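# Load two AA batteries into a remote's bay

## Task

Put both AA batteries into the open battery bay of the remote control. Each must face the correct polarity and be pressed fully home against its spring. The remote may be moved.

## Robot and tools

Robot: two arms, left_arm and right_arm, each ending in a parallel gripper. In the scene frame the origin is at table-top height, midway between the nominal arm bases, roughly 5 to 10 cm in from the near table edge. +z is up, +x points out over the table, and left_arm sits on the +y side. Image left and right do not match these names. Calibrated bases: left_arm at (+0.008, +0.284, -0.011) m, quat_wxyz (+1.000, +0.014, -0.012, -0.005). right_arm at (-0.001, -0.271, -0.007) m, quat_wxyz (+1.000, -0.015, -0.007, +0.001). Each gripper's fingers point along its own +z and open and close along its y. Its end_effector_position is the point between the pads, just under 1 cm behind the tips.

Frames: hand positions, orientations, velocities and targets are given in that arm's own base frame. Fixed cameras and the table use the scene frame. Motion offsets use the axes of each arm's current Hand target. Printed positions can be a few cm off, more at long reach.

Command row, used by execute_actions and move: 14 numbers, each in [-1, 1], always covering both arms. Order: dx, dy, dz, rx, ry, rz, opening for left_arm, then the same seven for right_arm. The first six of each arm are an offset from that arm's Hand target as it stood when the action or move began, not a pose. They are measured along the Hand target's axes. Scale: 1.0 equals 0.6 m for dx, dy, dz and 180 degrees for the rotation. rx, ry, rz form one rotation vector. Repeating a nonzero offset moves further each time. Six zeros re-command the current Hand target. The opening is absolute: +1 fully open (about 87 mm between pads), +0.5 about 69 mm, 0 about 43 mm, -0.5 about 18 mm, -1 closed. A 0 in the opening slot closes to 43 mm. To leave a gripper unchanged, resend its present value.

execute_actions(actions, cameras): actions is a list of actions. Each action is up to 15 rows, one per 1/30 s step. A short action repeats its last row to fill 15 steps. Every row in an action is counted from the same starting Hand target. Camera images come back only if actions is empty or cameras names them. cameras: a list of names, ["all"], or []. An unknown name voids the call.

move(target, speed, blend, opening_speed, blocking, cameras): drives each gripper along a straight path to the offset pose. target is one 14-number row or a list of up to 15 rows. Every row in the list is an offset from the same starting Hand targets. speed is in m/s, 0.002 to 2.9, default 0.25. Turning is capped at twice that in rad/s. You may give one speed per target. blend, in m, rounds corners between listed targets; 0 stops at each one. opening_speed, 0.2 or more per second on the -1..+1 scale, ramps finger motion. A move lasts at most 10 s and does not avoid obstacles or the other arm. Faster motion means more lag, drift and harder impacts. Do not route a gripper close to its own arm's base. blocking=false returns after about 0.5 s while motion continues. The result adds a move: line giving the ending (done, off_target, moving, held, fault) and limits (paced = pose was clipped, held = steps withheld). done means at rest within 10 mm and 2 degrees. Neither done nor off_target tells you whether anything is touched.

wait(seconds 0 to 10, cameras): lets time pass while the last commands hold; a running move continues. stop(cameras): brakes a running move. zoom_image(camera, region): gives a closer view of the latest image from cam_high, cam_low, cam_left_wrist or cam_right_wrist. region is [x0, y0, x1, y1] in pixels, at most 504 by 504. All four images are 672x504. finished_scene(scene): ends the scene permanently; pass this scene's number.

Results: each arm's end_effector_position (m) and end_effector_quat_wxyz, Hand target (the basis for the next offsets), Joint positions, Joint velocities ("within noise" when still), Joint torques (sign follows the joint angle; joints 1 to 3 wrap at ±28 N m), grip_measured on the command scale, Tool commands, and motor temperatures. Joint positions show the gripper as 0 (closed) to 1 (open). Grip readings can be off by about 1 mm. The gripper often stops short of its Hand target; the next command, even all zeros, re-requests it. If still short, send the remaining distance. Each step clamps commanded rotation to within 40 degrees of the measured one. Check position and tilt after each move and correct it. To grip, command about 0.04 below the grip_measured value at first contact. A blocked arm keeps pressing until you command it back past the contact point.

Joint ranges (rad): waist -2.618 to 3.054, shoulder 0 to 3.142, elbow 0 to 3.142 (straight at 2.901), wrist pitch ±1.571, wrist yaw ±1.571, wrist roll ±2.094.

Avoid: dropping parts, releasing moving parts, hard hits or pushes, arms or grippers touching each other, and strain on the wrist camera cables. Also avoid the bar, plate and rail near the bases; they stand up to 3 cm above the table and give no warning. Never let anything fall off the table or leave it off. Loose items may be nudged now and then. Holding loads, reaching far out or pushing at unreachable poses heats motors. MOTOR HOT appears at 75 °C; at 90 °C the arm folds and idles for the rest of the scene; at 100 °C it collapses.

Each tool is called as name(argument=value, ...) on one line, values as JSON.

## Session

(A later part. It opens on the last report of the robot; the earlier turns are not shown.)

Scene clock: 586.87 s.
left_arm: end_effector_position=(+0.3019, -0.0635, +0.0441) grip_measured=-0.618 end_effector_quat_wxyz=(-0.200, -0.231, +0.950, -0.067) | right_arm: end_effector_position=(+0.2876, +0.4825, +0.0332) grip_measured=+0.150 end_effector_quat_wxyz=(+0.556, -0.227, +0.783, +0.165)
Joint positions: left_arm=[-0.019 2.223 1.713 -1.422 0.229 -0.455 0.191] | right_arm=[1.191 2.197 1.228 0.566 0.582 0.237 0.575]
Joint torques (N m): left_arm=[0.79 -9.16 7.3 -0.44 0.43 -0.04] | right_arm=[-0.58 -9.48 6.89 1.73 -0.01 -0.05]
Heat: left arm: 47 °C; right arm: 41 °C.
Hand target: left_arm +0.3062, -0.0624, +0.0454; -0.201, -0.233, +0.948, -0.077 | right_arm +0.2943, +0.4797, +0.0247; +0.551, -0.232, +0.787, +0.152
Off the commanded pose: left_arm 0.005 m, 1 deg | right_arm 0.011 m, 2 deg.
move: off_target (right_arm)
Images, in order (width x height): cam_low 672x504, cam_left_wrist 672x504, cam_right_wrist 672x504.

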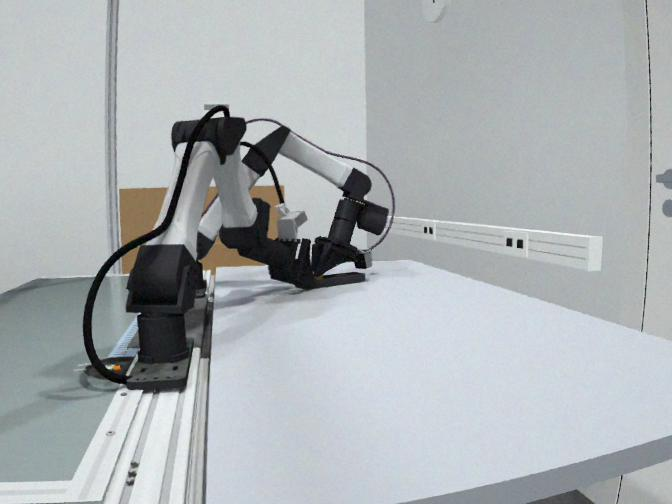

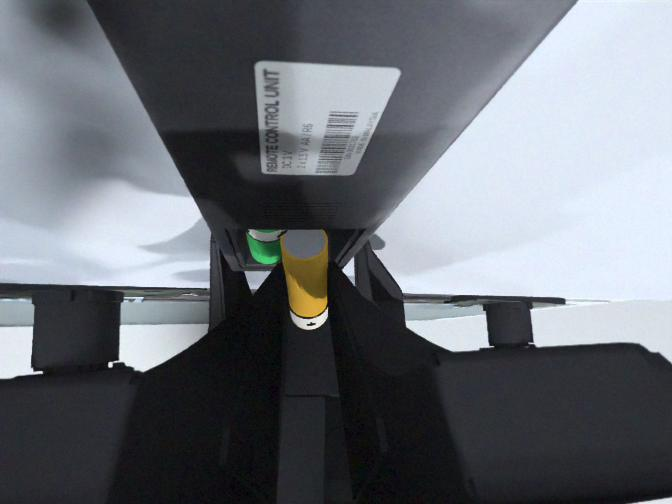

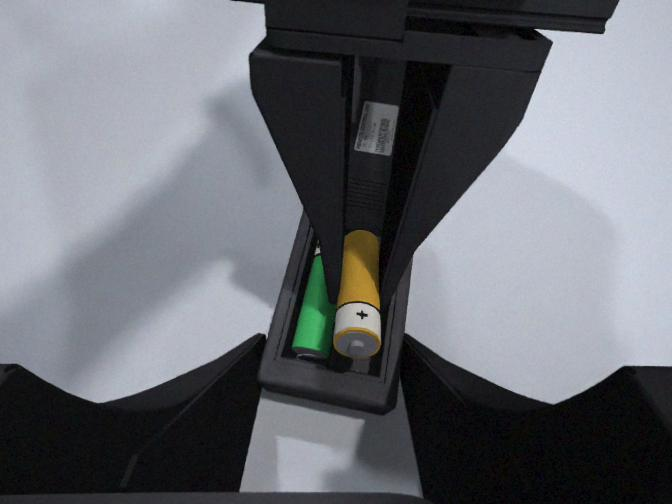

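move(target=[-0.016,-0.002,0.0005,0,0,0.022,-0.75,0,0,0,0,0,0,-0.1], speed=0.05, cameras=["cam_right_wrist","cam_left_wrist","cam_low"])

zoom_image(camera="cam_right_wrist", region=[220, 160, 460, 420])

Scene clock: 594.73 s.
left_arm: end_effector_position=(+0.3051, -0.0618, +0.0432) grip_measured=-0.618 end_effector_quat_wxyz=(-0.209, -0.199, +0.954, -0.074) | right_arm: end_effector_position=(+0.2876, +0.4825, +0.0332) grip_measured=+0.150 end_effector_quat_wxyz=(+0.556, -0.227, +0.783, +0.165)
Joint positions: left_arm=[-0.019 2.264 1.766 -1.457 0.234 -0.385 0.191] | right_arm=[1.191 2.197 1.228 0.566 0.582 0.237 0.575]
Joint torques (N m): left_arm=[0.44 -9.21 7.57 -0.21 0.36 -0.05] | right_arm=[-0.58 -9.48 6.89 1.74 -0.01 -0.05]
Heat: left arm: 48 °C; right arm: 41 °C.
Hand target: left_arm +0.3145, -0.0597, +0.0412; -0.198, -0.200, +0.956, -0.084 | right_arm +0.2943, +0.4797, +0.0247; +0.551, -0.232, +0.787, +0.152
Off the commanded pose: left_arm 0.010 m, 2 deg | right_arm 0.011 m, 2 deg.
move: off_target (right_arm)
Images, in order (width x height): cam_low 672x504, cam_left_wrist 672x504, cam_right_wrist 672x504.

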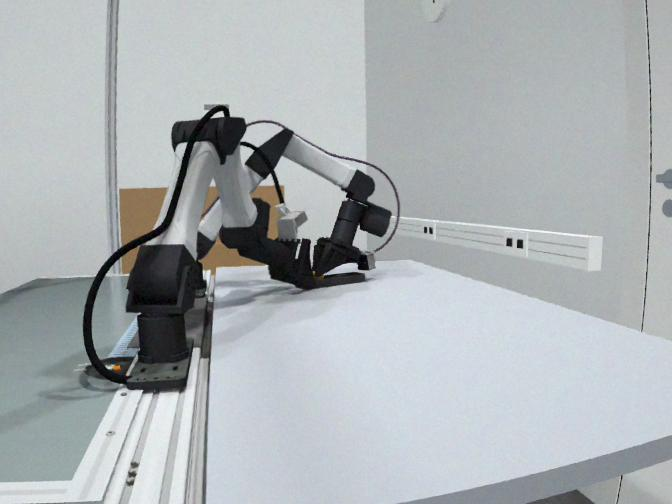

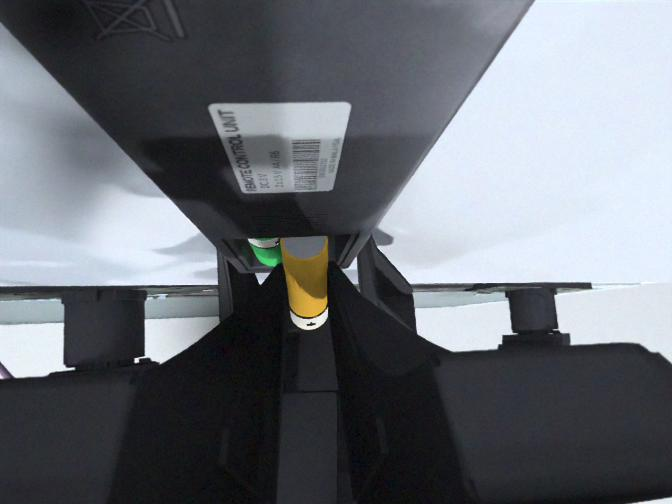

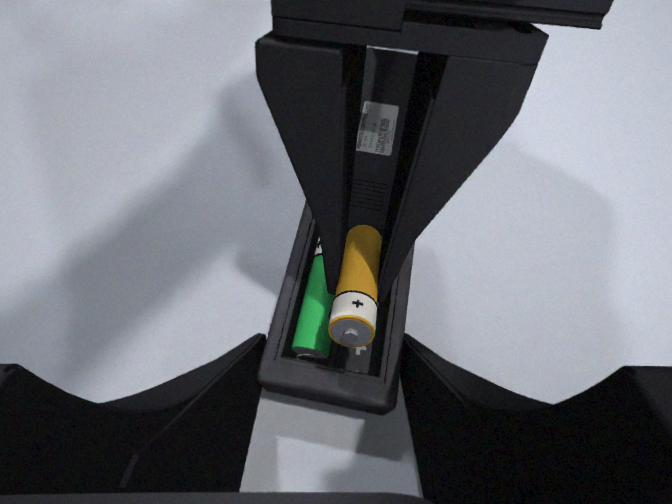

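Scaled by 1.938.

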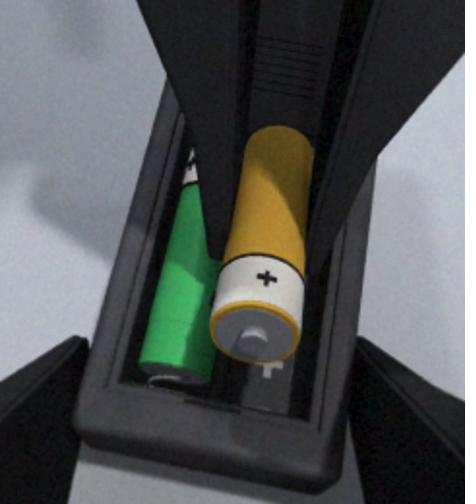

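move(target=[-0.002,-0.006,0.012,0,0,0,-0.75,0,0,0,0,0,0,-0.1], speed=0.05, cameras=["cam_right_wrist"])

zoom_image(camera="cam_right_wrist", region=[220, 160, 460, 420])

Scene clock: 598.80 s.
left_arm: end_effector_position=(+0.3050, -0.0622, +0.0426) grip_measured=-0.618 end_effector_quat_wxyz=(-0.211, -0.199, +0.954, -0.075) | right_arm: end_effector_position=(+0.2876, +0.4825, +0.0332) grip_measured=+0.150 end_effector_quat_wxyz=(+0.556, -0.227, +0.783, +0.165)
Joint positions: left_arm=[-0.019 2.266 1.766 -1.457 0.236 -0.384 0.191] | right_arm=[1.191 2.197 1.228 0.566 0.582 0.237 0.575]
Joint torques (N m): left_arm=[-0.38 -9.01 6.16 0.06 0.35 -0.08] | right_arm=[-0.58 -9.5 6.89 1.74 -0.01 -0.05]
Heat: left arm: 47 °C; right arm: 41 °C.
Hand target: left_arm +0.3145, -0.0642, +0.0345; -0.198, -0.200, +0.956, -0.084 | right_arm +0.2943, +0.4797, +0.0247; +0.551, -0.231, +0.787, +0.152
Off the commanded pose: left_arm 0.013 m, 2 deg | right_arm 0.011 m, 2 deg.
move: off_target (left_arm, right_arm)
Images, in order (width x height): cam_right_wrist 672x504.

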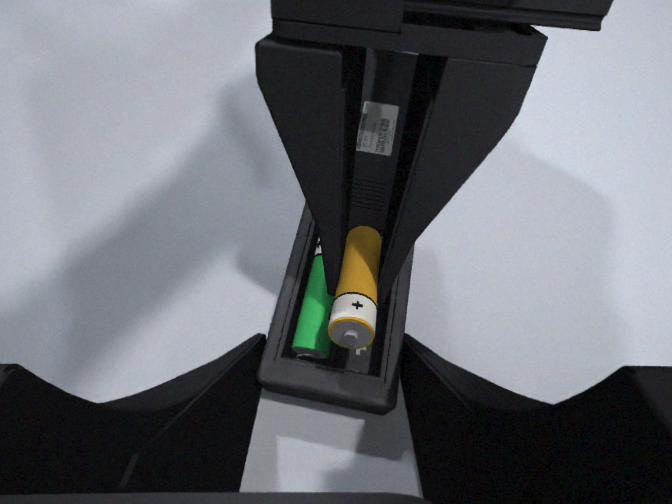

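Scaled by 1.938.

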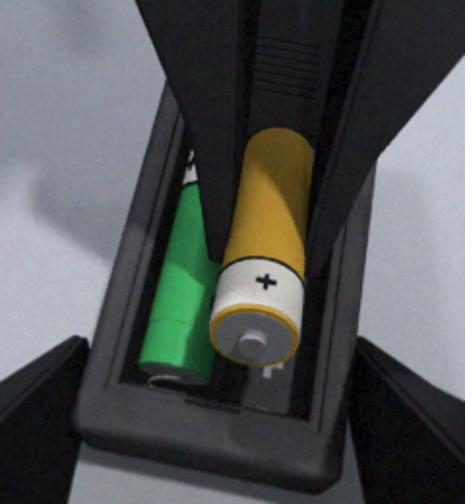

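move(target=[[0.022,-0.009,-0.014,0,0,0,-0.75,0,0,0,0,0,0,-0.1],[0.011,-0.009,0.007,0,0,0,-0.75,0,0,0,0,0,0,-0.1]], speed=0.05, cameras=["cam_right_wrist"])

zoom_image(camera="cam_right_wrist", region=[220, 160, 460, 420])

Scene clock: 604.43 s.
left_arm: end_effector_position=(+0.3038, -0.0648, +0.0412) grip_measured=-0.618 end_effector_quat_wxyz=(-0.212, -0.198, +0.954, -0.074) | right_arm: end_effector_position=(+0.2875, +0.4825, +0.0332) grip_measured=+0.150 end_effector_quat_wxyz=(+0.556, -0.226, +0.783, +0.165)
Joint positions: left_arm=[-0.027 2.266 1.759 -1.452 0.237 -0.389 0.191] | right_arm=[1.191 2.197 1.228 0.566 0.582 0.238 0.575]
Joint torques (N m): left_arm=[-1.31 -10.45 3.67 0.19 0.47 -0.19] | right_arm=[-0.59 -9.5 6.89 1.73 -0.01 -0.07]
Heat: left arm: 48 °C; right arm: 41 °C.
Hand target: left_arm +0.3097, -0.0724, +0.0338; -0.199, -0.200, +0.956, -0.084 | right_arm +0.2943, +0.4797, +0.0247; +0.551, -0.232, +0.787, +0.152
Off the commanded pose: left_arm 0.012 m, 2 deg | right_arm 0.011 m, 2 deg.
move: off_target (left_arm, right_arm)
Images, in order (width x height): cam_right_wrist 672x504.

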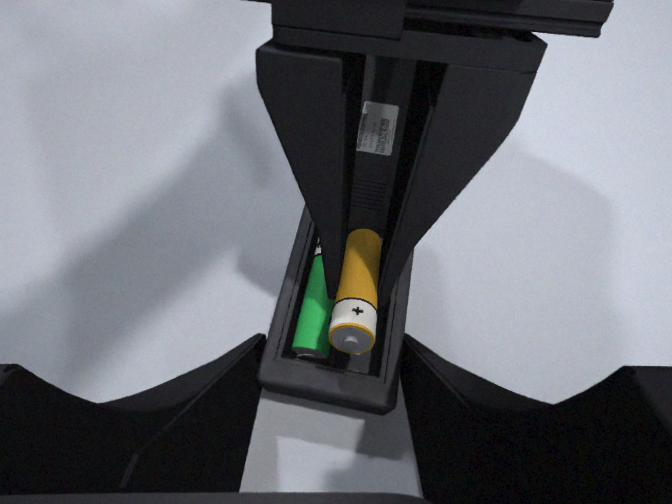

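Scaled by 1.938.

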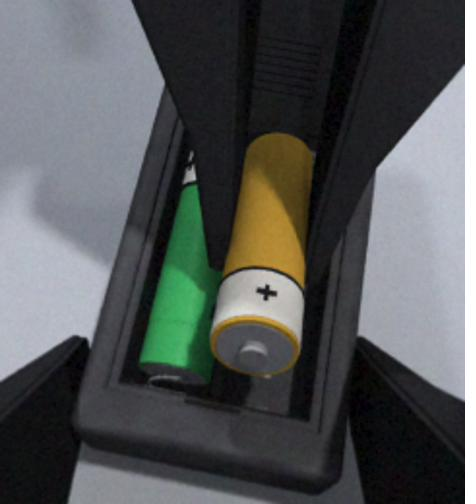

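move(target=[[0.020,-0.004,-0.01,0,0,0,-0.75,0,0,0,0,0,0,-0.1],[0.013,-0.004,0.005,0,0,0,-0.75,0,0,0,0,0,0,-0.1]], speed=0.05, cameras=["cam_right_wrist","cam_left_wrist"])

zoom_image(camera="cam_right_wrist", region=[220, 160, 460, 420])

Scene clock: 611.20 s.
left_arm: end_effector_position=(+0.2981, -0.0728, +0.0385) grip_measured=-0.618 end_effector_quat_wxyz=(-0.213, -0.195, +0.954, -0.075) | right_arm: end_effector_position=(+0.2879, +0.4823, +0.0332) grip_measured=+0.150 end_effector_quat_wxyz=(+0.556, -0.226, +0.783, +0.165)
Joint positions: left_arm=[-0.048 2.251 1.719 -1.428 0.246 -0.403 0.191] | right_arm=[1.191 2.197 1.228 0.566 0.582 0.239 0.575]
Joint torques (N m): left_arm=[-0.81 -11.21 3.44 0.09 0.41 -0.26] | right_arm=[-0.55 -9.47 6.9 1.74 -0.01 -0.08]
Heat: left arm: 49 °C; right arm: 41 °C.
Hand target: left_arm +0.3032, -0.0780, +0.0346; -0.198, -0.200, +0.956, -0.084 | right_arm +0.2943, +0.4797, +0.0248; +0.551, -0.231, +0.787, +0.152
Off the commanded pose: left_arm 0.008 m, 2 deg | right_arm 0.011 m, 2 deg.
move: off_target (right_arm)
Images, in order (width x height): cam_left_wrist 672x504, cam_right_wrist 672x504.

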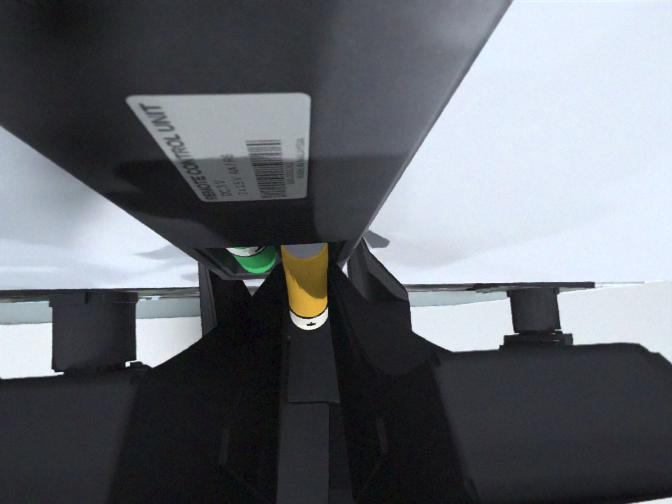

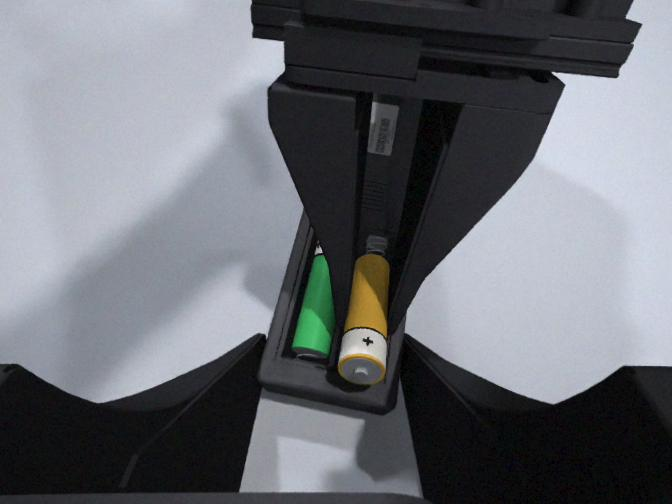

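Scaled by 1.938.

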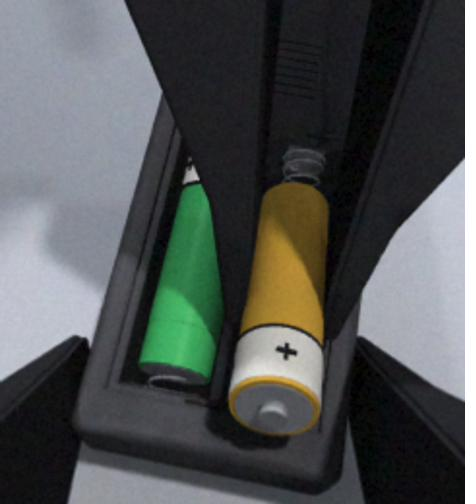

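move(target=[-0.020,0.001,-0.001,0,0,0,-0.75,0,0,0,0,0,0,-0.1], speed=0.05, cameras=["cam_right_wrist"])

zoom_image(camera="cam_right_wrist", region=[220, 160, 460, 420])

Scene clock: 615.30 s.
left_arm: end_effector_position=(+0.3003, -0.0729, +0.0390) grip_measured=-0.618 end_effector_quat_wxyz=(-0.213, -0.195, +0.954, -0.075) | right_arm: end_effector_position=(+0.2892, +0.4815, +0.0330) grip_measured=+0.150 end_effector_quat_wxyz=(+0.556, -0.225, +0.783, +0.164)
Joint positions: left_arm=[-0.048 2.258 1.735 -1.435 0.246 -0.403 0.191] | right_arm=[1.188 2.198 1.228 0.566 0.582 0.239 0.575]
Joint torques (N m): left_arm=[0.14 -8.4 7.19 0.07 0.38 -0.08] | right_arm=[-0.34 -9.51 6.91 1.74 -0.01 -0.08]
Heat: left arm: 50 °C; right arm: 41 °C.
Hand target: left_arm +0.3132, -0.0732, +0.0301; -0.199, -0.200, +0.956, -0.084 | right_arm +0.2944, +0.4797, +0.0248; +0.551, -0.231, +0.787, +0.152
Off the commanded pose: left_arm 0.016 m, 2 deg | right_arm 0.010 m, 2 deg.
move: off_target (left_arm)
Images, in order (width x height): cam_right_wrist 672x504.

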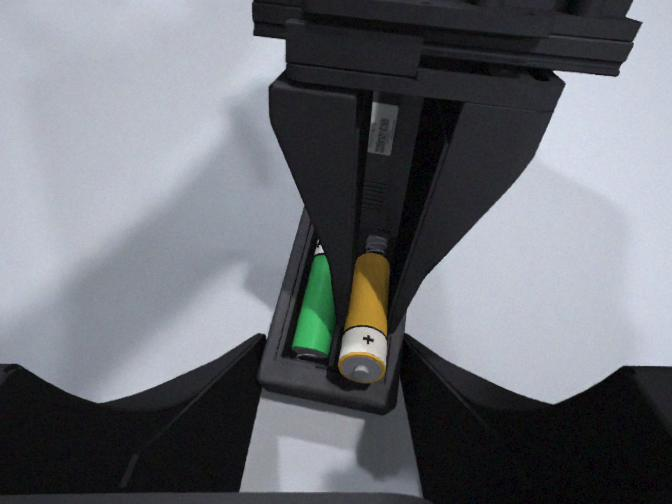

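Scaled by 1.938.

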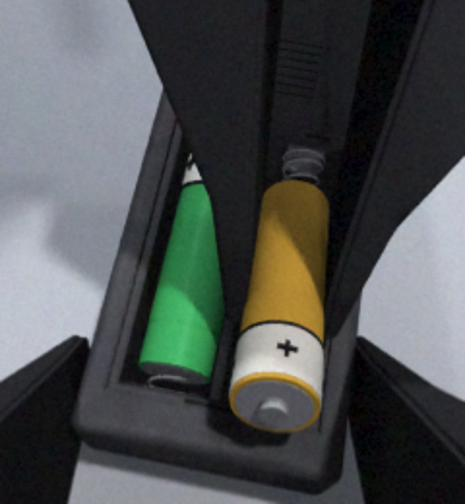

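move(target=[-0.022,0,-0.012,0,0,0,-0.75,0,0,0,0,0,0,-0.15], speed=0.05, cameras=["cam_right_wrist"])

zoom_image(camera="cam_right_wrist", region=[220, 160, 460, 420])

Scene clock: 618.37 s.
left_arm: end_effector_position=(+0.3111, -0.0710, +0.0399) grip_measured=-0.618 end_effector_quat_wxyz=(-0.222, -0.199, +0.952, -0.075) | right_arm: end_effector_position=(+0.2903, +0.4810, +0.0328) grip_measured=+0.141 end_effector_quat_wxyz=(+0.556, -0.224, +0.784, +0.164)
Joint positions: left_arm=[-0.039 2.318 1.83 -1.49 0.248 -0.399 0.191] | right_arm=[1.186 2.199 1.228 0.568 0.582 0.239 0.571]
Joint torques (N m): left_arm=[0.9 -8.99 7.49 0.12 0.29 -0.05] | right_arm=[-0.16 -9.62 6.91 1.71 -0.01 -0.08]
Heat: left arm: 49 °C; right arm: 41 °C.
Hand target: left_arm +0.3268, -0.0668, +0.0312; -0.198, -0.200, +0.956, -0.084 | right_arm +0.2943, +0.4797, +0.0247; +0.551, -0.232, +0.787, +0.152
Off the commanded pose: left_arm 0.018 m, 3 deg | right_arm 0.009 m, 2 deg.
move: off_target (left_arm)
Images, in order (width x height): cam_right_wrist 672x504.

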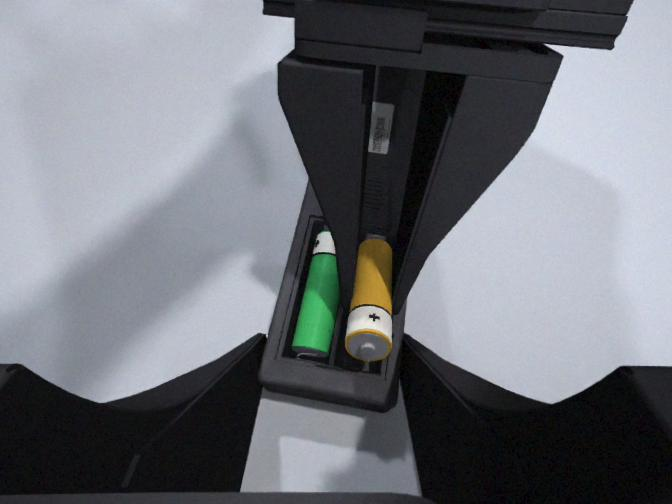

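Scaled by 1.938.

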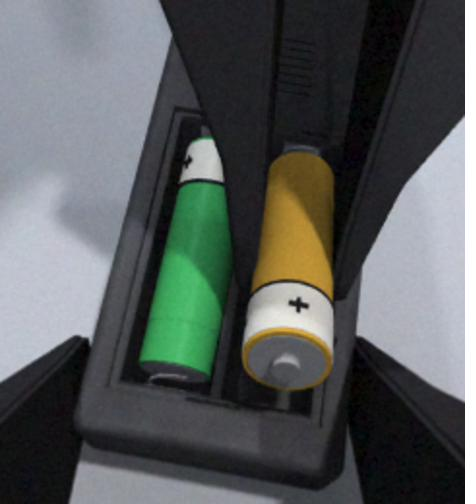

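move(target=[-0.004,0,0.008,0,-0.07,0,-0.75,0,0,0,0,0,0,-0.15], speed=0.06, cameras=["cam_right_wrist"])

zoom_image(camera="cam_right_wrist", region=[220, 160, 460, 420])

Scene clock: 624.60 s.
left_arm: end_effector_position=(+0.3093, -0.0720, +0.0381) grip_measured=-0.618 end_effector_quat_wxyz=(-0.142, -0.210, +0.964, -0.077) | right_arm: end_effector_position=(+0.2903, +0.4811, +0.0328) grip_measured=+0.141 end_effector_quat_wxyz=(+0.556, -0.224, +0.783, +0.164)
Joint positions: left_arm=[-0.051 2.148 1.622 -1.283 0.221 -0.453 0.191] | right_arm=[1.186 2.199 1.228 0.568 0.582 0.239 0.571]
Joint torques (N m): left_arm=[-1.06 -10.33 4 1.09 -0.43 -0.23] | right_arm=[-0.16 -9.61 6.93 1.71 -0.01 -0.08]
Heat: left arm: 49 °C; right arm: 41 °C.
Hand target: left_arm +0.3271, -0.0671, +0.0258; -0.092, -0.208, +0.972, -0.062 | right_arm +0.2943, +0.4797, +0.0248; +0.551, -0.232, +0.787, +0.152
Off the commanded pose: left_arm 0.022 m, 6 deg | right_arm 0.009 m, 2 deg.
move: off_target (left_arm)
Images, in order (width x height): cam_right_wrist 672x504.

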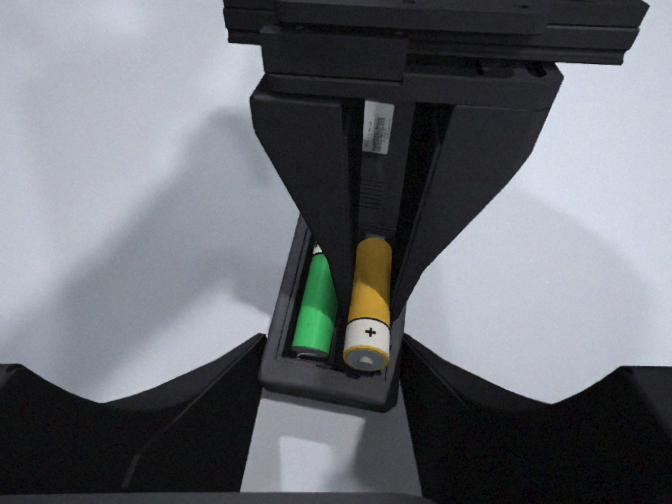

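Scaled by 1.938.

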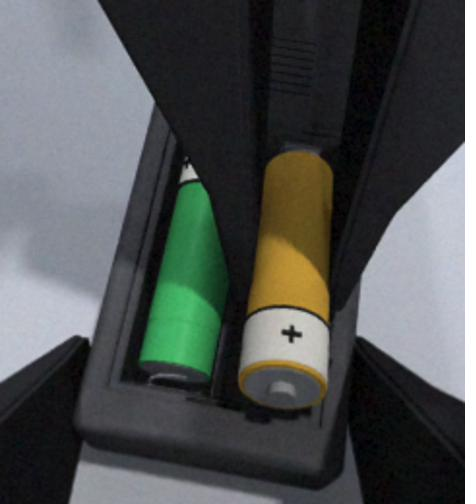

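move(target=[[0.02,0,0.01,0,0,0,-0.75,0,0,0,0,0,0,-0.15],[0.02,0,0.01,0,0,0,-0.5,0,0,0,0,0,0,-0.15],[0.02,0,-0.05,0,0,0,-0.5,0,0,0,0,0,0,-0.15]], speed=0.06, opening_speed=0.5, cameras=["cam_right_wrist","cam_left_wrist"])

zoom_image(camera="cam_right_wrist", region=[220, 160, 460, 420])

Scene clock: 633.37 s.
left_arm: end_effector_position=(+0.3149, -0.0713, +0.0524) grip_measured=-0.500 end_effector_quat_wxyz=(-0.106, -0.208, +0.970, -0.069) | right_arm: end_effector_position=(+0.2903, +0.4811, +0.0328) grip_measured=+0.141 end_effector_quat_wxyz=(+0.556, -0.224, +0.783, +0.164)
Joint positions: left_arm=[-0.062 2.089 1.619 -1.271 0.189 -0.469 0.25] | right_arm=[1.186 2.199 1.228 0.568 0.582 0.239 0.571]
Joint torques (N m): left_arm=[-0.23 -10.07 7.9 0.11 -0.07 -0.07] | right_arm=[-0.16 -9.59 6.93 1.71 -0.01 -0.08]
Heat: left arm: 49 °C; right arm: 42 °C.
Hand target: left_arm +0.3210, -0.0670, +0.0575; -0.092, -0.208, +0.972, -0.062 | right_arm +0.2943, +0.4797, +0.0248; +0.551, -0.232, +0.787, +0.152
Off the commanded pose: left_arm 0.009 m, 2 deg | right_arm 0.009 m, 2 deg.
move: done; target 2's new opening was sent with left_arm's hand 0.017 m and 3 deg from that target
Images, in order (width x height): cam_left_wrist 672x504, cam_right_wrist 672x504.

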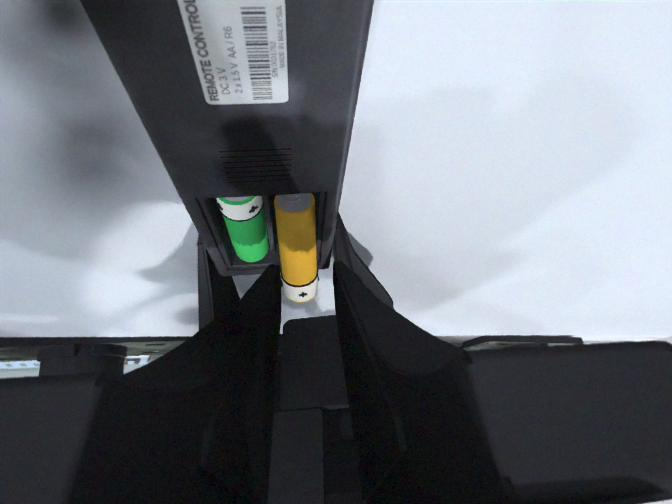

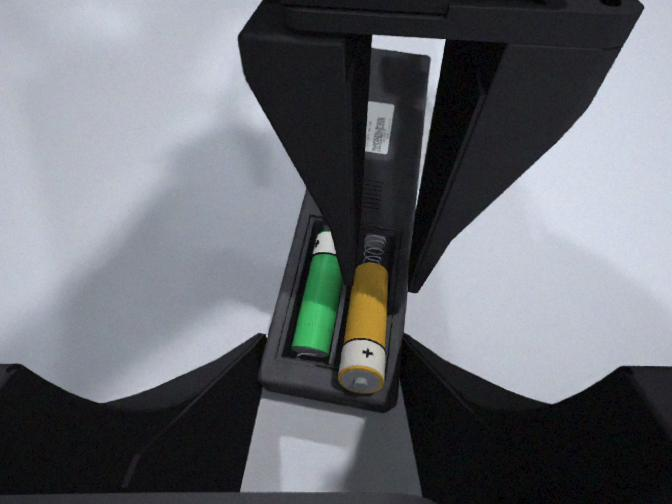

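Scaled by 1.938.

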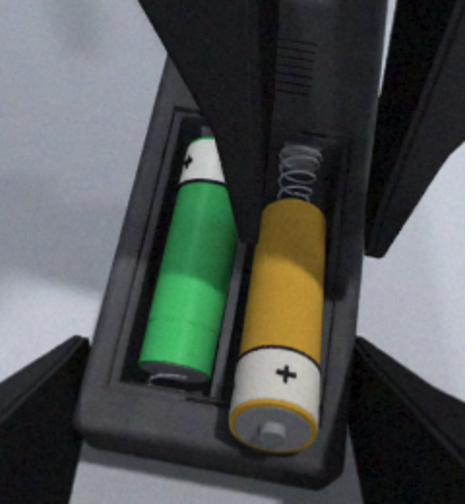

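move(target=[[0.034,0.007,0.007,0,0,0,-0.35,0,0,0,0,0,0,-0.15],[0.031,0.007,0.022,0,0,0,-0.35,0,0,0,0,0,0,-0.15]], speed=0.06, cameras=["cam_right_wrist","cam_left_wrist"])

zoom_image(camera="cam_right_wrist", region=[220, 160, 460, 420])

Scene clock: 650.73 s.
left_arm: end_effector_position=(+0.2969, -0.0735, +0.0437) grip_measured=-0.350 end_effector_quat_wxyz=(-0.112, -0.207, +0.970, -0.066) | right_arm: end_effector_position=(+0.2903, +0.4811, +0.0328) grip_measured=+0.141 end_effector_quat_wxyz=(+0.556, -0.224, +0.783, +0.164)
Joint positions: left_arm=[-0.073 2.042 1.509 -1.218 0.189 -0.476 0.325] | right_arm=[1.186 2.199 1.228 0.568 0.582 0.239 0.571]
Joint torques (N m): left_arm=[-0.85 -11.28 5.05 0.24 -0.03 -0.22] | right_arm=[-0.14 -9.61 6.93 1.71 -0.01 -0.08]
Heat: left arm: 50 °C; right arm: 43 °C.
Hand target: left_arm +0.3006, -0.0726, +0.0482; -0.092, -0.208, +0.972, -0.062 | right_arm +0.2943, +0.4797, +0.0248; +0.551, -0.232, +0.787, +0.152
Off the commanded pose: left_arm 0.006 m, 2 deg | right_arm 0.009 m, 2 deg.
move: done
Images, in order (width x height): cam_left_wrist 672x504, cam_right_wrist 672x504.

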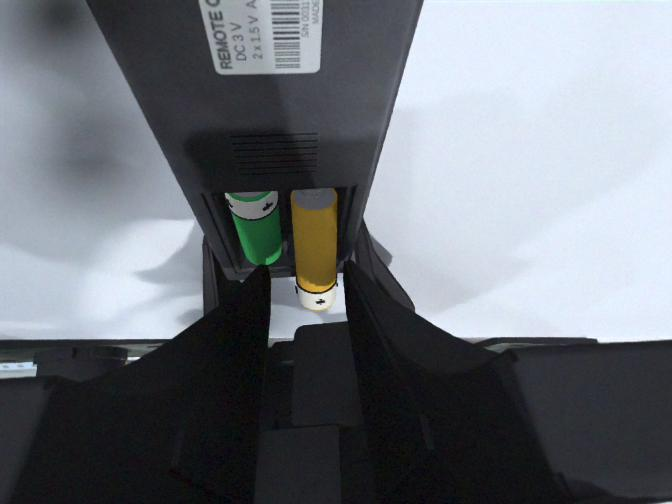

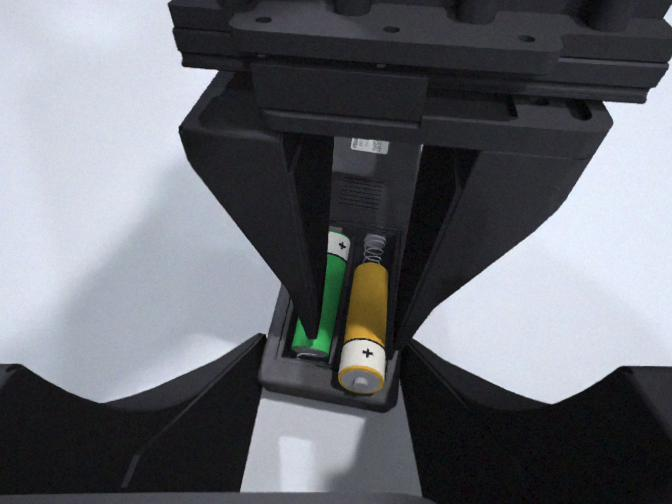

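Scaled by 1.938.

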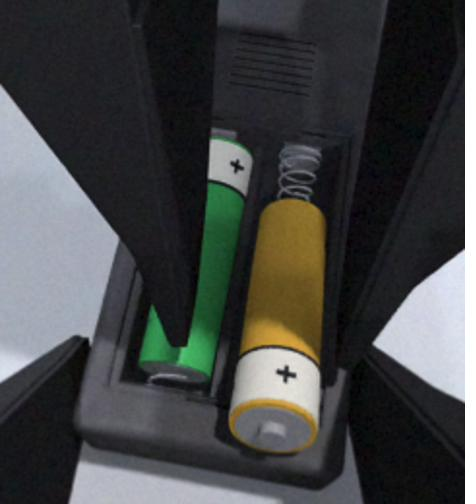

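move(target=[[0.005,-0.003,0.003,0,0,0,-0.35,0,0,0,0,0,0,-0.15],[0.005,-0.003,0.003,0,0,0,-0.75,0,0,0,0,0,0,-0.15],[-0.035,-0.003,-0.005,0,0,0,-0.75,0,0,0,0,0,0,-0.15],[-0.035,-0.003,0.014,0,-0.05,0,-0.75,0,0,0,0,0,0,-0.15]], speed=0.05, opening_speed=0.6, cameras=["cam_right_wrist"])

zoom_image(camera="cam_right_wrist", region=[220, 160, 460, 420])

Scene clock: 659.00 s.
left_arm: end_effector_position=(+0.2998, -0.0740, +0.0387) grip_measured=-0.621 end_effector_quat_wxyz=(-0.069, -0.210, +0.974, -0.058) | right_arm: end_effector_position=(+0.2903, +0.4811, +0.0328) grip_measured=+0.141 end_effector_quat_wxyz=(+0.556, -0.224, +0.783, +0.164)
Joint positions: left_arm=[-0.091 1.98 1.429 -1.117 0.151 -0.509 0.19] | right_arm=[1.186 2.199 1.228 0.568 0.582 0.239 0.571]
Joint torques (N m): left_arm=[-0.4 -10.74 4.62 1.16 -0.52 -0.19] | right_arm=[-0.14 -9.61 6.93 1.71 -0.01 -0.08]
Heat: left arm: 52 °C; right arm: 43 °C.
Hand target: left_arm +0.3188, -0.0674, +0.0357; -0.016, -0.212, +0.976, -0.045 | right_arm +0.2943, +0.4797, +0.0248; +0.551, -0.232, +0.787, +0.152
Off the commanded pose: left_arm 0.020 m, 6 deg | right_arm 0.009 m, 2 deg.
move: off_target (left_arm); target 2's new opening was sent with left_arm's hand 0.008 m and 3 deg from that target
Images, in order (width x height): cam_right_wrist 672x504.

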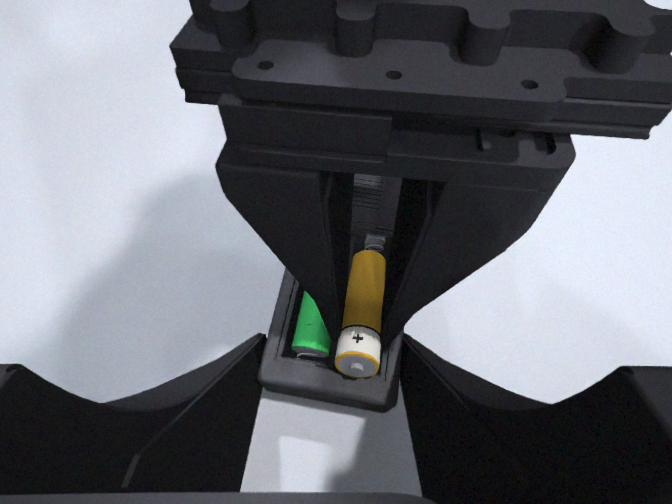

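Scaled by 1.938.

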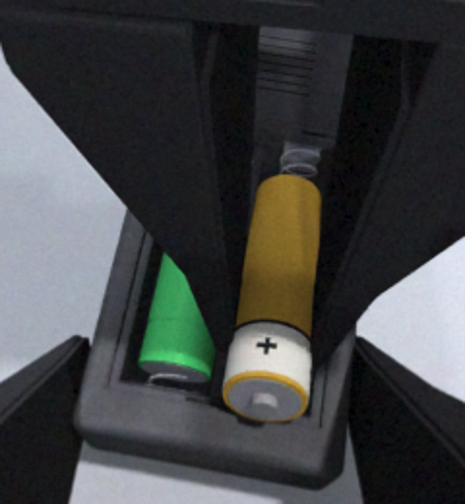

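move(target=[[-0.025,-0.012,-0.014,0.0,0,0,-0.8,0,0,0,0,0,0,-0.15],[-0.028,-0.012,0.012,0,-0.02,0,-0.8,0,0,0,0,0,0,-0.15]], speed=0.05, cameras=["cam_right_wrist"])

zoom_image(camera="cam_right_wrist", region=[220, 160, 460, 420])

Scene clock: 664.17 s.
left_arm: end_effector_position=(+0.3072, -0.0752, +0.0382) grip_measured=-0.621 end_effector_quat_wxyz=(-0.056, -0.210, +0.975, -0.051) | right_arm: end_effector_position=(+0.2940, +0.4803, +0.0329) grip_measured=+0.132 end_effector_quat_wxyz=(+0.557, -0.222, +0.784, +0.162)
Joint positions: left_arm=[-0.102 1.987 1.446 -1.105 0.131 -0.522 0.19] | right_arm=[1.179 2.203 1.233 0.568 0.582 0.236 0.566]
Joint torques (N m): left_arm=[-0.4 -9.78 4.85 1.74 -0.7 -0.24] | right_arm=[0.34 -9.95 6.52 1.71 -0.01 -0.06]
Heat: left arm: 52 °C; right arm: 43 °C.
Hand target: left_arm +0.3371, -0.0676, +0.0284; +0.015, -0.214, +0.976, -0.039 | right_arm +0.2944, +0.4796, +0.0247; +0.551, -0.231, +0.787, +0.152
Off the commanded pose: left_arm 0.032 m, 8 deg | right_arm 0.008 m, 2 deg.
move: off_target (left_arm)
Images, in order (width x height): cam_right_wrist 672x504.

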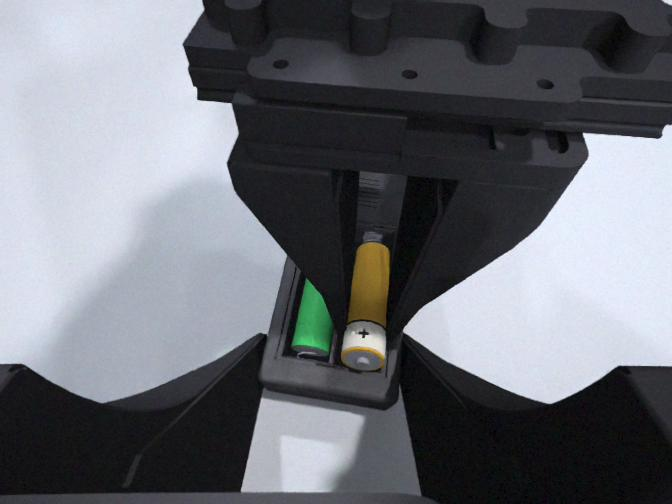

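Scaled by 1.938.

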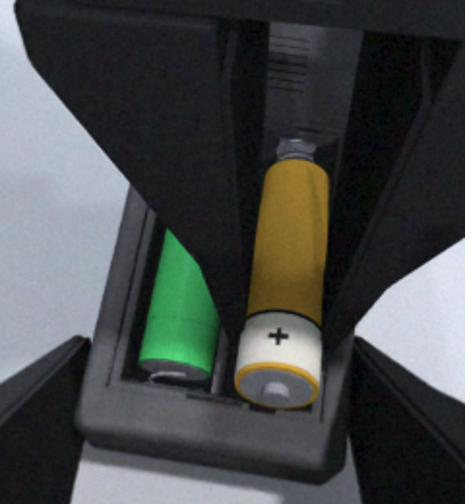

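move(target=[[-0.01,-0.008,-0.012,0.0,0,0,-0.8,0,0,0,0,0,0,-0.15],[-0.01,-0.008,0.006,0,0,0,-0.8,0,0,0,0,0,0,-0.15]], speed=0.05, cameras=["cam_right_wrist"])

zoom_image(camera="cam_right_wrist", region=[220, 160, 460, 420])

Scene clock: 668.37 s.
left_arm: end_effector_position=(+0.3078, -0.0754, +0.0390) grip_measured=-0.621 end_effector_quat_wxyz=(-0.054, -0.210, +0.975, -0.047) | right_arm: end_effector_position=(+0.2940, +0.4803, +0.0329) grip_measured=+0.132 end_effector_quat_wxyz=(+0.557, -0.222, +0.784, +0.162)
Joint positions: left_arm=[-0.107 1.987 1.451 -1.108 0.122 -0.527 0.19] | right_arm=[1.179 2.203 1.233 0.568 0.582 0.236 0.566]
Joint torques (N m): left_arm=[-0.28 -7.61 6.74 1.81 -0.52 -0.23] | right_arm=[0.32 -9.95 6.52 1.71 -0.01 -0.06]
Heat: left arm: 52 °C; right arm: 43 °C.
Hand target: left_arm +0.3447, -0.0697, +0.0253; +0.015, -0.214, +0.976, -0.039 | right_arm +0.2944, +0.4796, +0.0247; +0.551, -0.231, +0.787, +0.152
Off the commanded pose: left_arm 0.040 m, 8 deg | right_arm 0.008 m, 2 deg.
move: off_target (left_arm)
Images, in order (width x height): cam_right_wrist 672x504.

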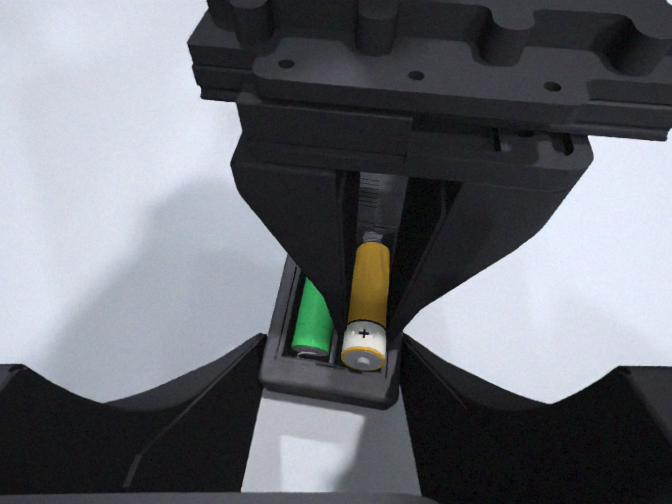

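Scaled by 1.938.

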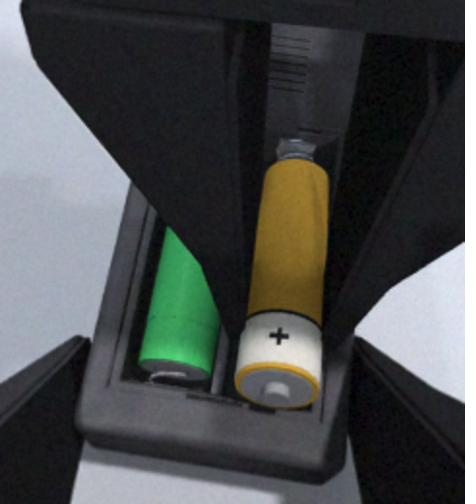

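move(target=[[0.035,-0.002,0.004,0,0,0,-0.8,0,0,0,0,0,0,-0.15],[0.048,-0.002,0.004,0,0,0,-0.45,0,0,0,0,0,0,-0.15],[0.05,-0.002,-0.05,0,0,0,-0.45,0,0,0,0,0,0,-0.15]], speed=0.06, opening_speed=0.5, cameras=["cam_right_wrist","cam_left_wrist"])

zoom_image(camera="cam_right_wrist", region=[220, 160, 460, 420])

Scene clock: 675.90 s.
left_arm: end_effector_position=(+0.3054, -0.0778, +0.0419) grip_measured=-0.450 end_effector_quat_wxyz=(-0.010, -0.209, +0.977, -0.030) | right_arm: end_effector_position=(+0.2941, +0.4802, +0.0329) grip_measured=+0.132 end_effector_quat_wxyz=(+0.558, -0.222, +0.783, +0.161)
Joint positions: left_arm=[-0.143 1.905 1.371 -1.034 0.063 -0.565 0.275] | right_arm=[1.179 2.203 1.233 0.568 0.583 0.235 0.566]
Joint torques (N m): left_arm=[-0.65 -10.19 8.34 0.49 0.02 -0.17] | right_arm=[0.32 -9.95 6.52 1.7 -0.02 -0.04]
Heat: left arm: 50 °C; right arm: 42 °C.
Hand target: left_arm +0.3165, -0.0812, +0.0548; +0.015, -0.213, +0.976, -0.039 | right_arm +0.2944, +0.4796, +0.0247; +0.551, -0.231, +0.787, +0.152
Off the commanded pose: left_arm 0.018 m, 3 deg | right_arm 0.008 m, 2 deg.
move: off_target (left_arm); target 2's new opening was sent with left_arm's hand 0.021 m and 3 deg from that target
Images, in order (width x height): cam_left_wrist 672x504, cam_right_wrist 672x504.

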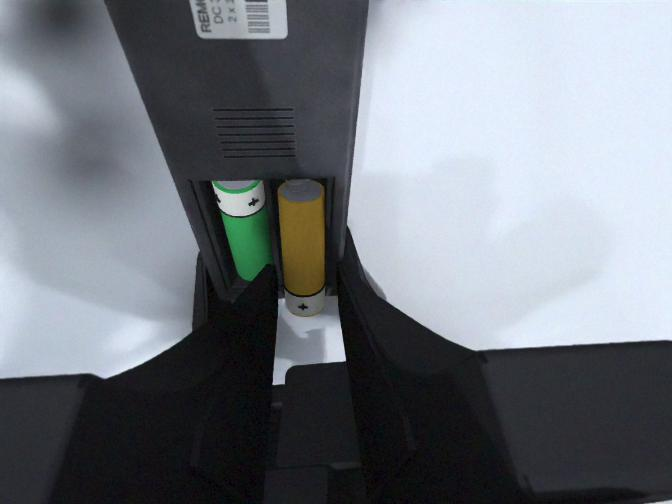

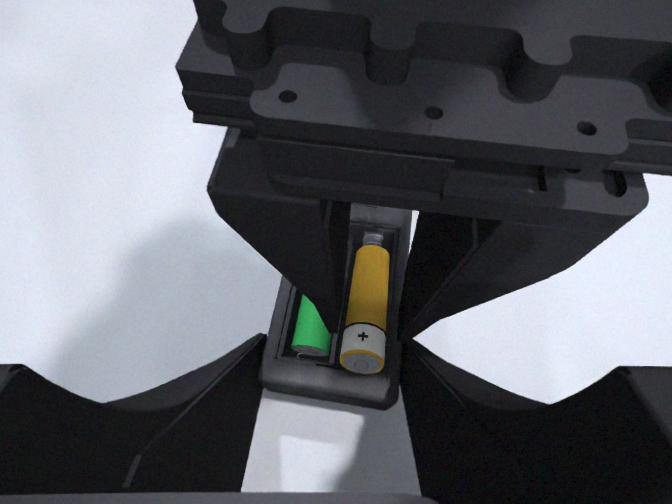

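Scaled by 1.938.

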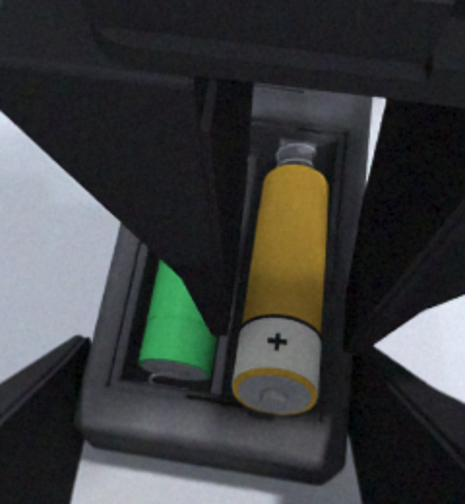

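move(target=[[0.018,0.0,-0.03,0,0,0,-0.45,0,0,0,0,0,0,-0.15],[0.018,0,-0.03,0,0,0,-1,0,0,0,0,0,0,-0.15],[0.018,0.0,0.015,0,0,0,-1,0,0,0,0,0,0,-0.15]], speed=0.06, cameras=["cam_right_wrist","cam_left_wrist"])

zoom_image(camera="cam_right_wrist", region=[220, 160, 460, 420])

Scene clock: 682.17 s.
left_arm: end_effector_position=(+0.3049, -0.0858, +0.0476) grip_measured=-1.000 end_effector_quat_wxyz=(+0.009, -0.210, +0.977, -0.039) | right_arm: end_effector_position=(+0.2941, +0.4801, +0.0329) grip_measured=+0.132 end_effector_quat_wxyz=(+0.558, -0.221, +0.784, +0.161)
Joint positions: left_arm=[-0.165 1.861 1.341 -1.004 0.065 -0.59 0] | right_arm=[1.179 2.203 1.233 0.568 0.583 0.236 0.566]
Joint torques (N m): left_arm=[-0.51 -8.2 5.31 0.77 0.09 -0.18] | right_arm=[0.34 -9.96 6.52 1.7 -0.02 -0.04]
Heat: left arm: 50 °C; right arm: 42 °C.
Hand target: left_arm +0.3072, -0.0864, +0.0458; +0.015, -0.214, +0.976, -0.039 | right_arm +0.2945, +0.4796, +0.0247; +0.551, -0.231, +0.787, +0.152
Off the commanded pose: left_arm 0.003 m, 1 deg | right_arm 0.008 m, 2 deg.
move: done; target 2's new opening was sent with left_arm's hand 0.016 m and 2 deg from that target
Images, in order (width x height): cam_left_wrist 672x504, cam_right_wrist 672x504.

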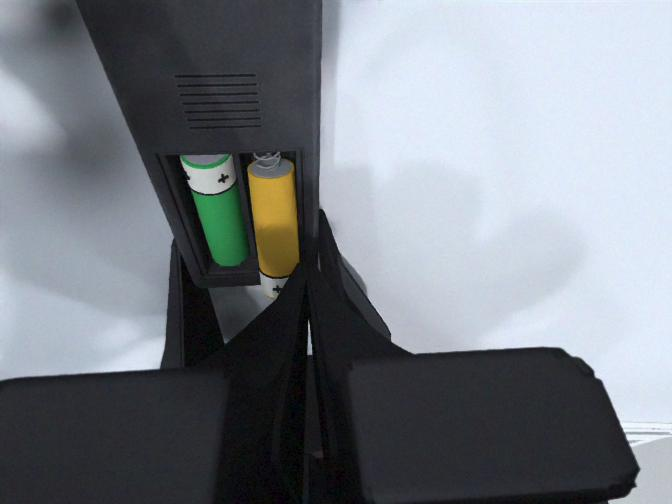

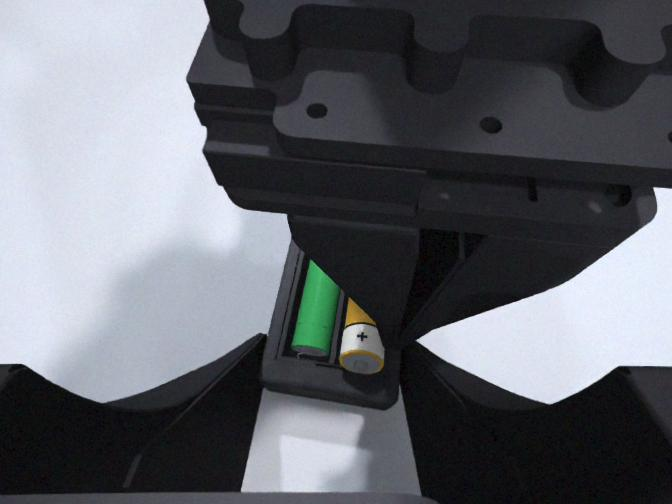

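Scaled by 1.938.

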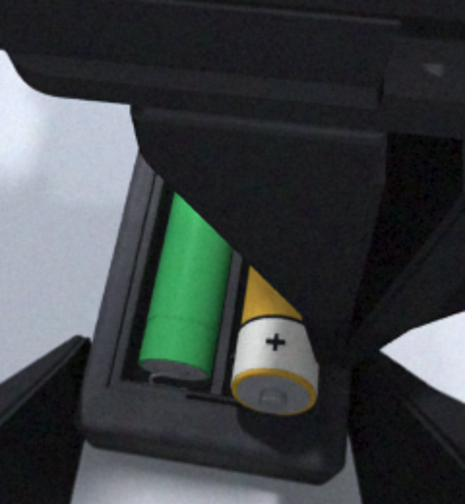

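move(target=[[0.0,0.016,-0.015,0,0,0,-1,0,0,0,0,0,0,-0.15],[0.0,0.016,0.015,0,0,0,-1,0,0,0,0,0,0,-0.15],[-0.012,0.016,0.03,0,0,0,-1,0,0,0,0,0,0,-0.15]], speed=0.05, cameras=["cam_right_wrist","cam_left_wrist"])

zoom_image(camera="cam_right_wrist", region=[220, 160, 460, 420])

Scene clock: 686.50 s.
left_arm: end_effector_position=(+0.3015, -0.0813, +0.0354) grip_measured=-1.000 end_effector_quat_wxyz=(+0.006, -0.211, +0.977, -0.040) | right_arm: end_effector_position=(+0.2941, +0.4801, +0.0329) grip_measured=+0.132 end_effector_quat_wxyz=(+0.558, -0.221, +0.784, +0.161)
Joint positions: left_arm=[-0.151 1.865 1.294 -0.959 0.071 -0.578 0] | right_arm=[1.179 2.203 1.233 0.568 0.583 0.236 0.566]
Joint torques (N m): left_arm=[0.98 -6.05 5.94 0.95 -0.01 0.04] | right_arm=[0.32 -9.96 6.52 1.7 -0.02 -0.04]
Heat: left arm: 49 °C; right arm: 42 °C.
Hand target: left_arm +0.3105, -0.0759, +0.0271; +0.015, -0.213, +0.976, -0.039 | right_arm +0.2945, +0.4796, +0.0247; +0.551, -0.231, +0.787, +0.152
Off the commanded pose: left_arm 0.013 m, 1 deg | right_arm 0.008 m, 2 deg.
move: off_target (left_arm)
Images, in order (width x height): cam_left_wrist 672x504, cam_right_wrist 672x504.

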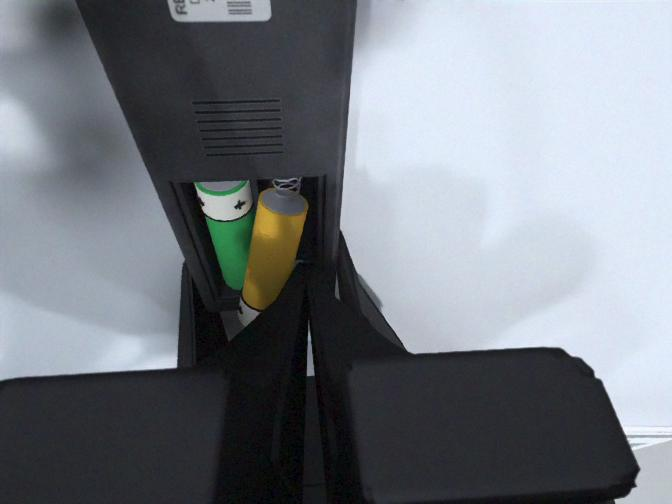

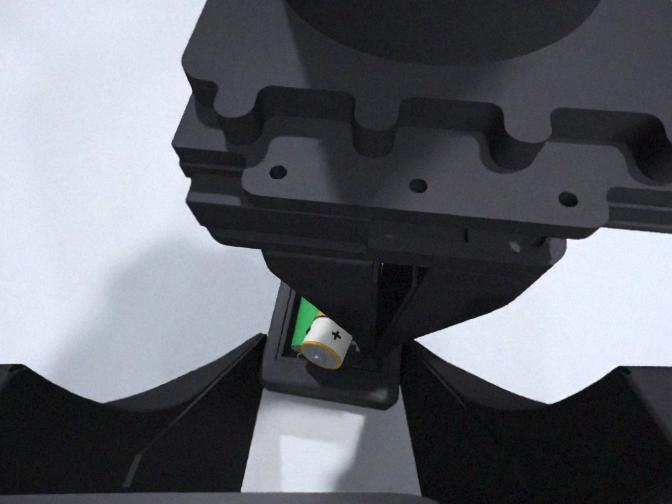

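Scaled by 1.938.

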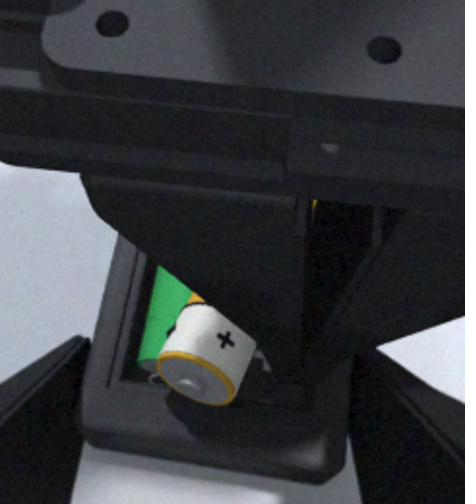

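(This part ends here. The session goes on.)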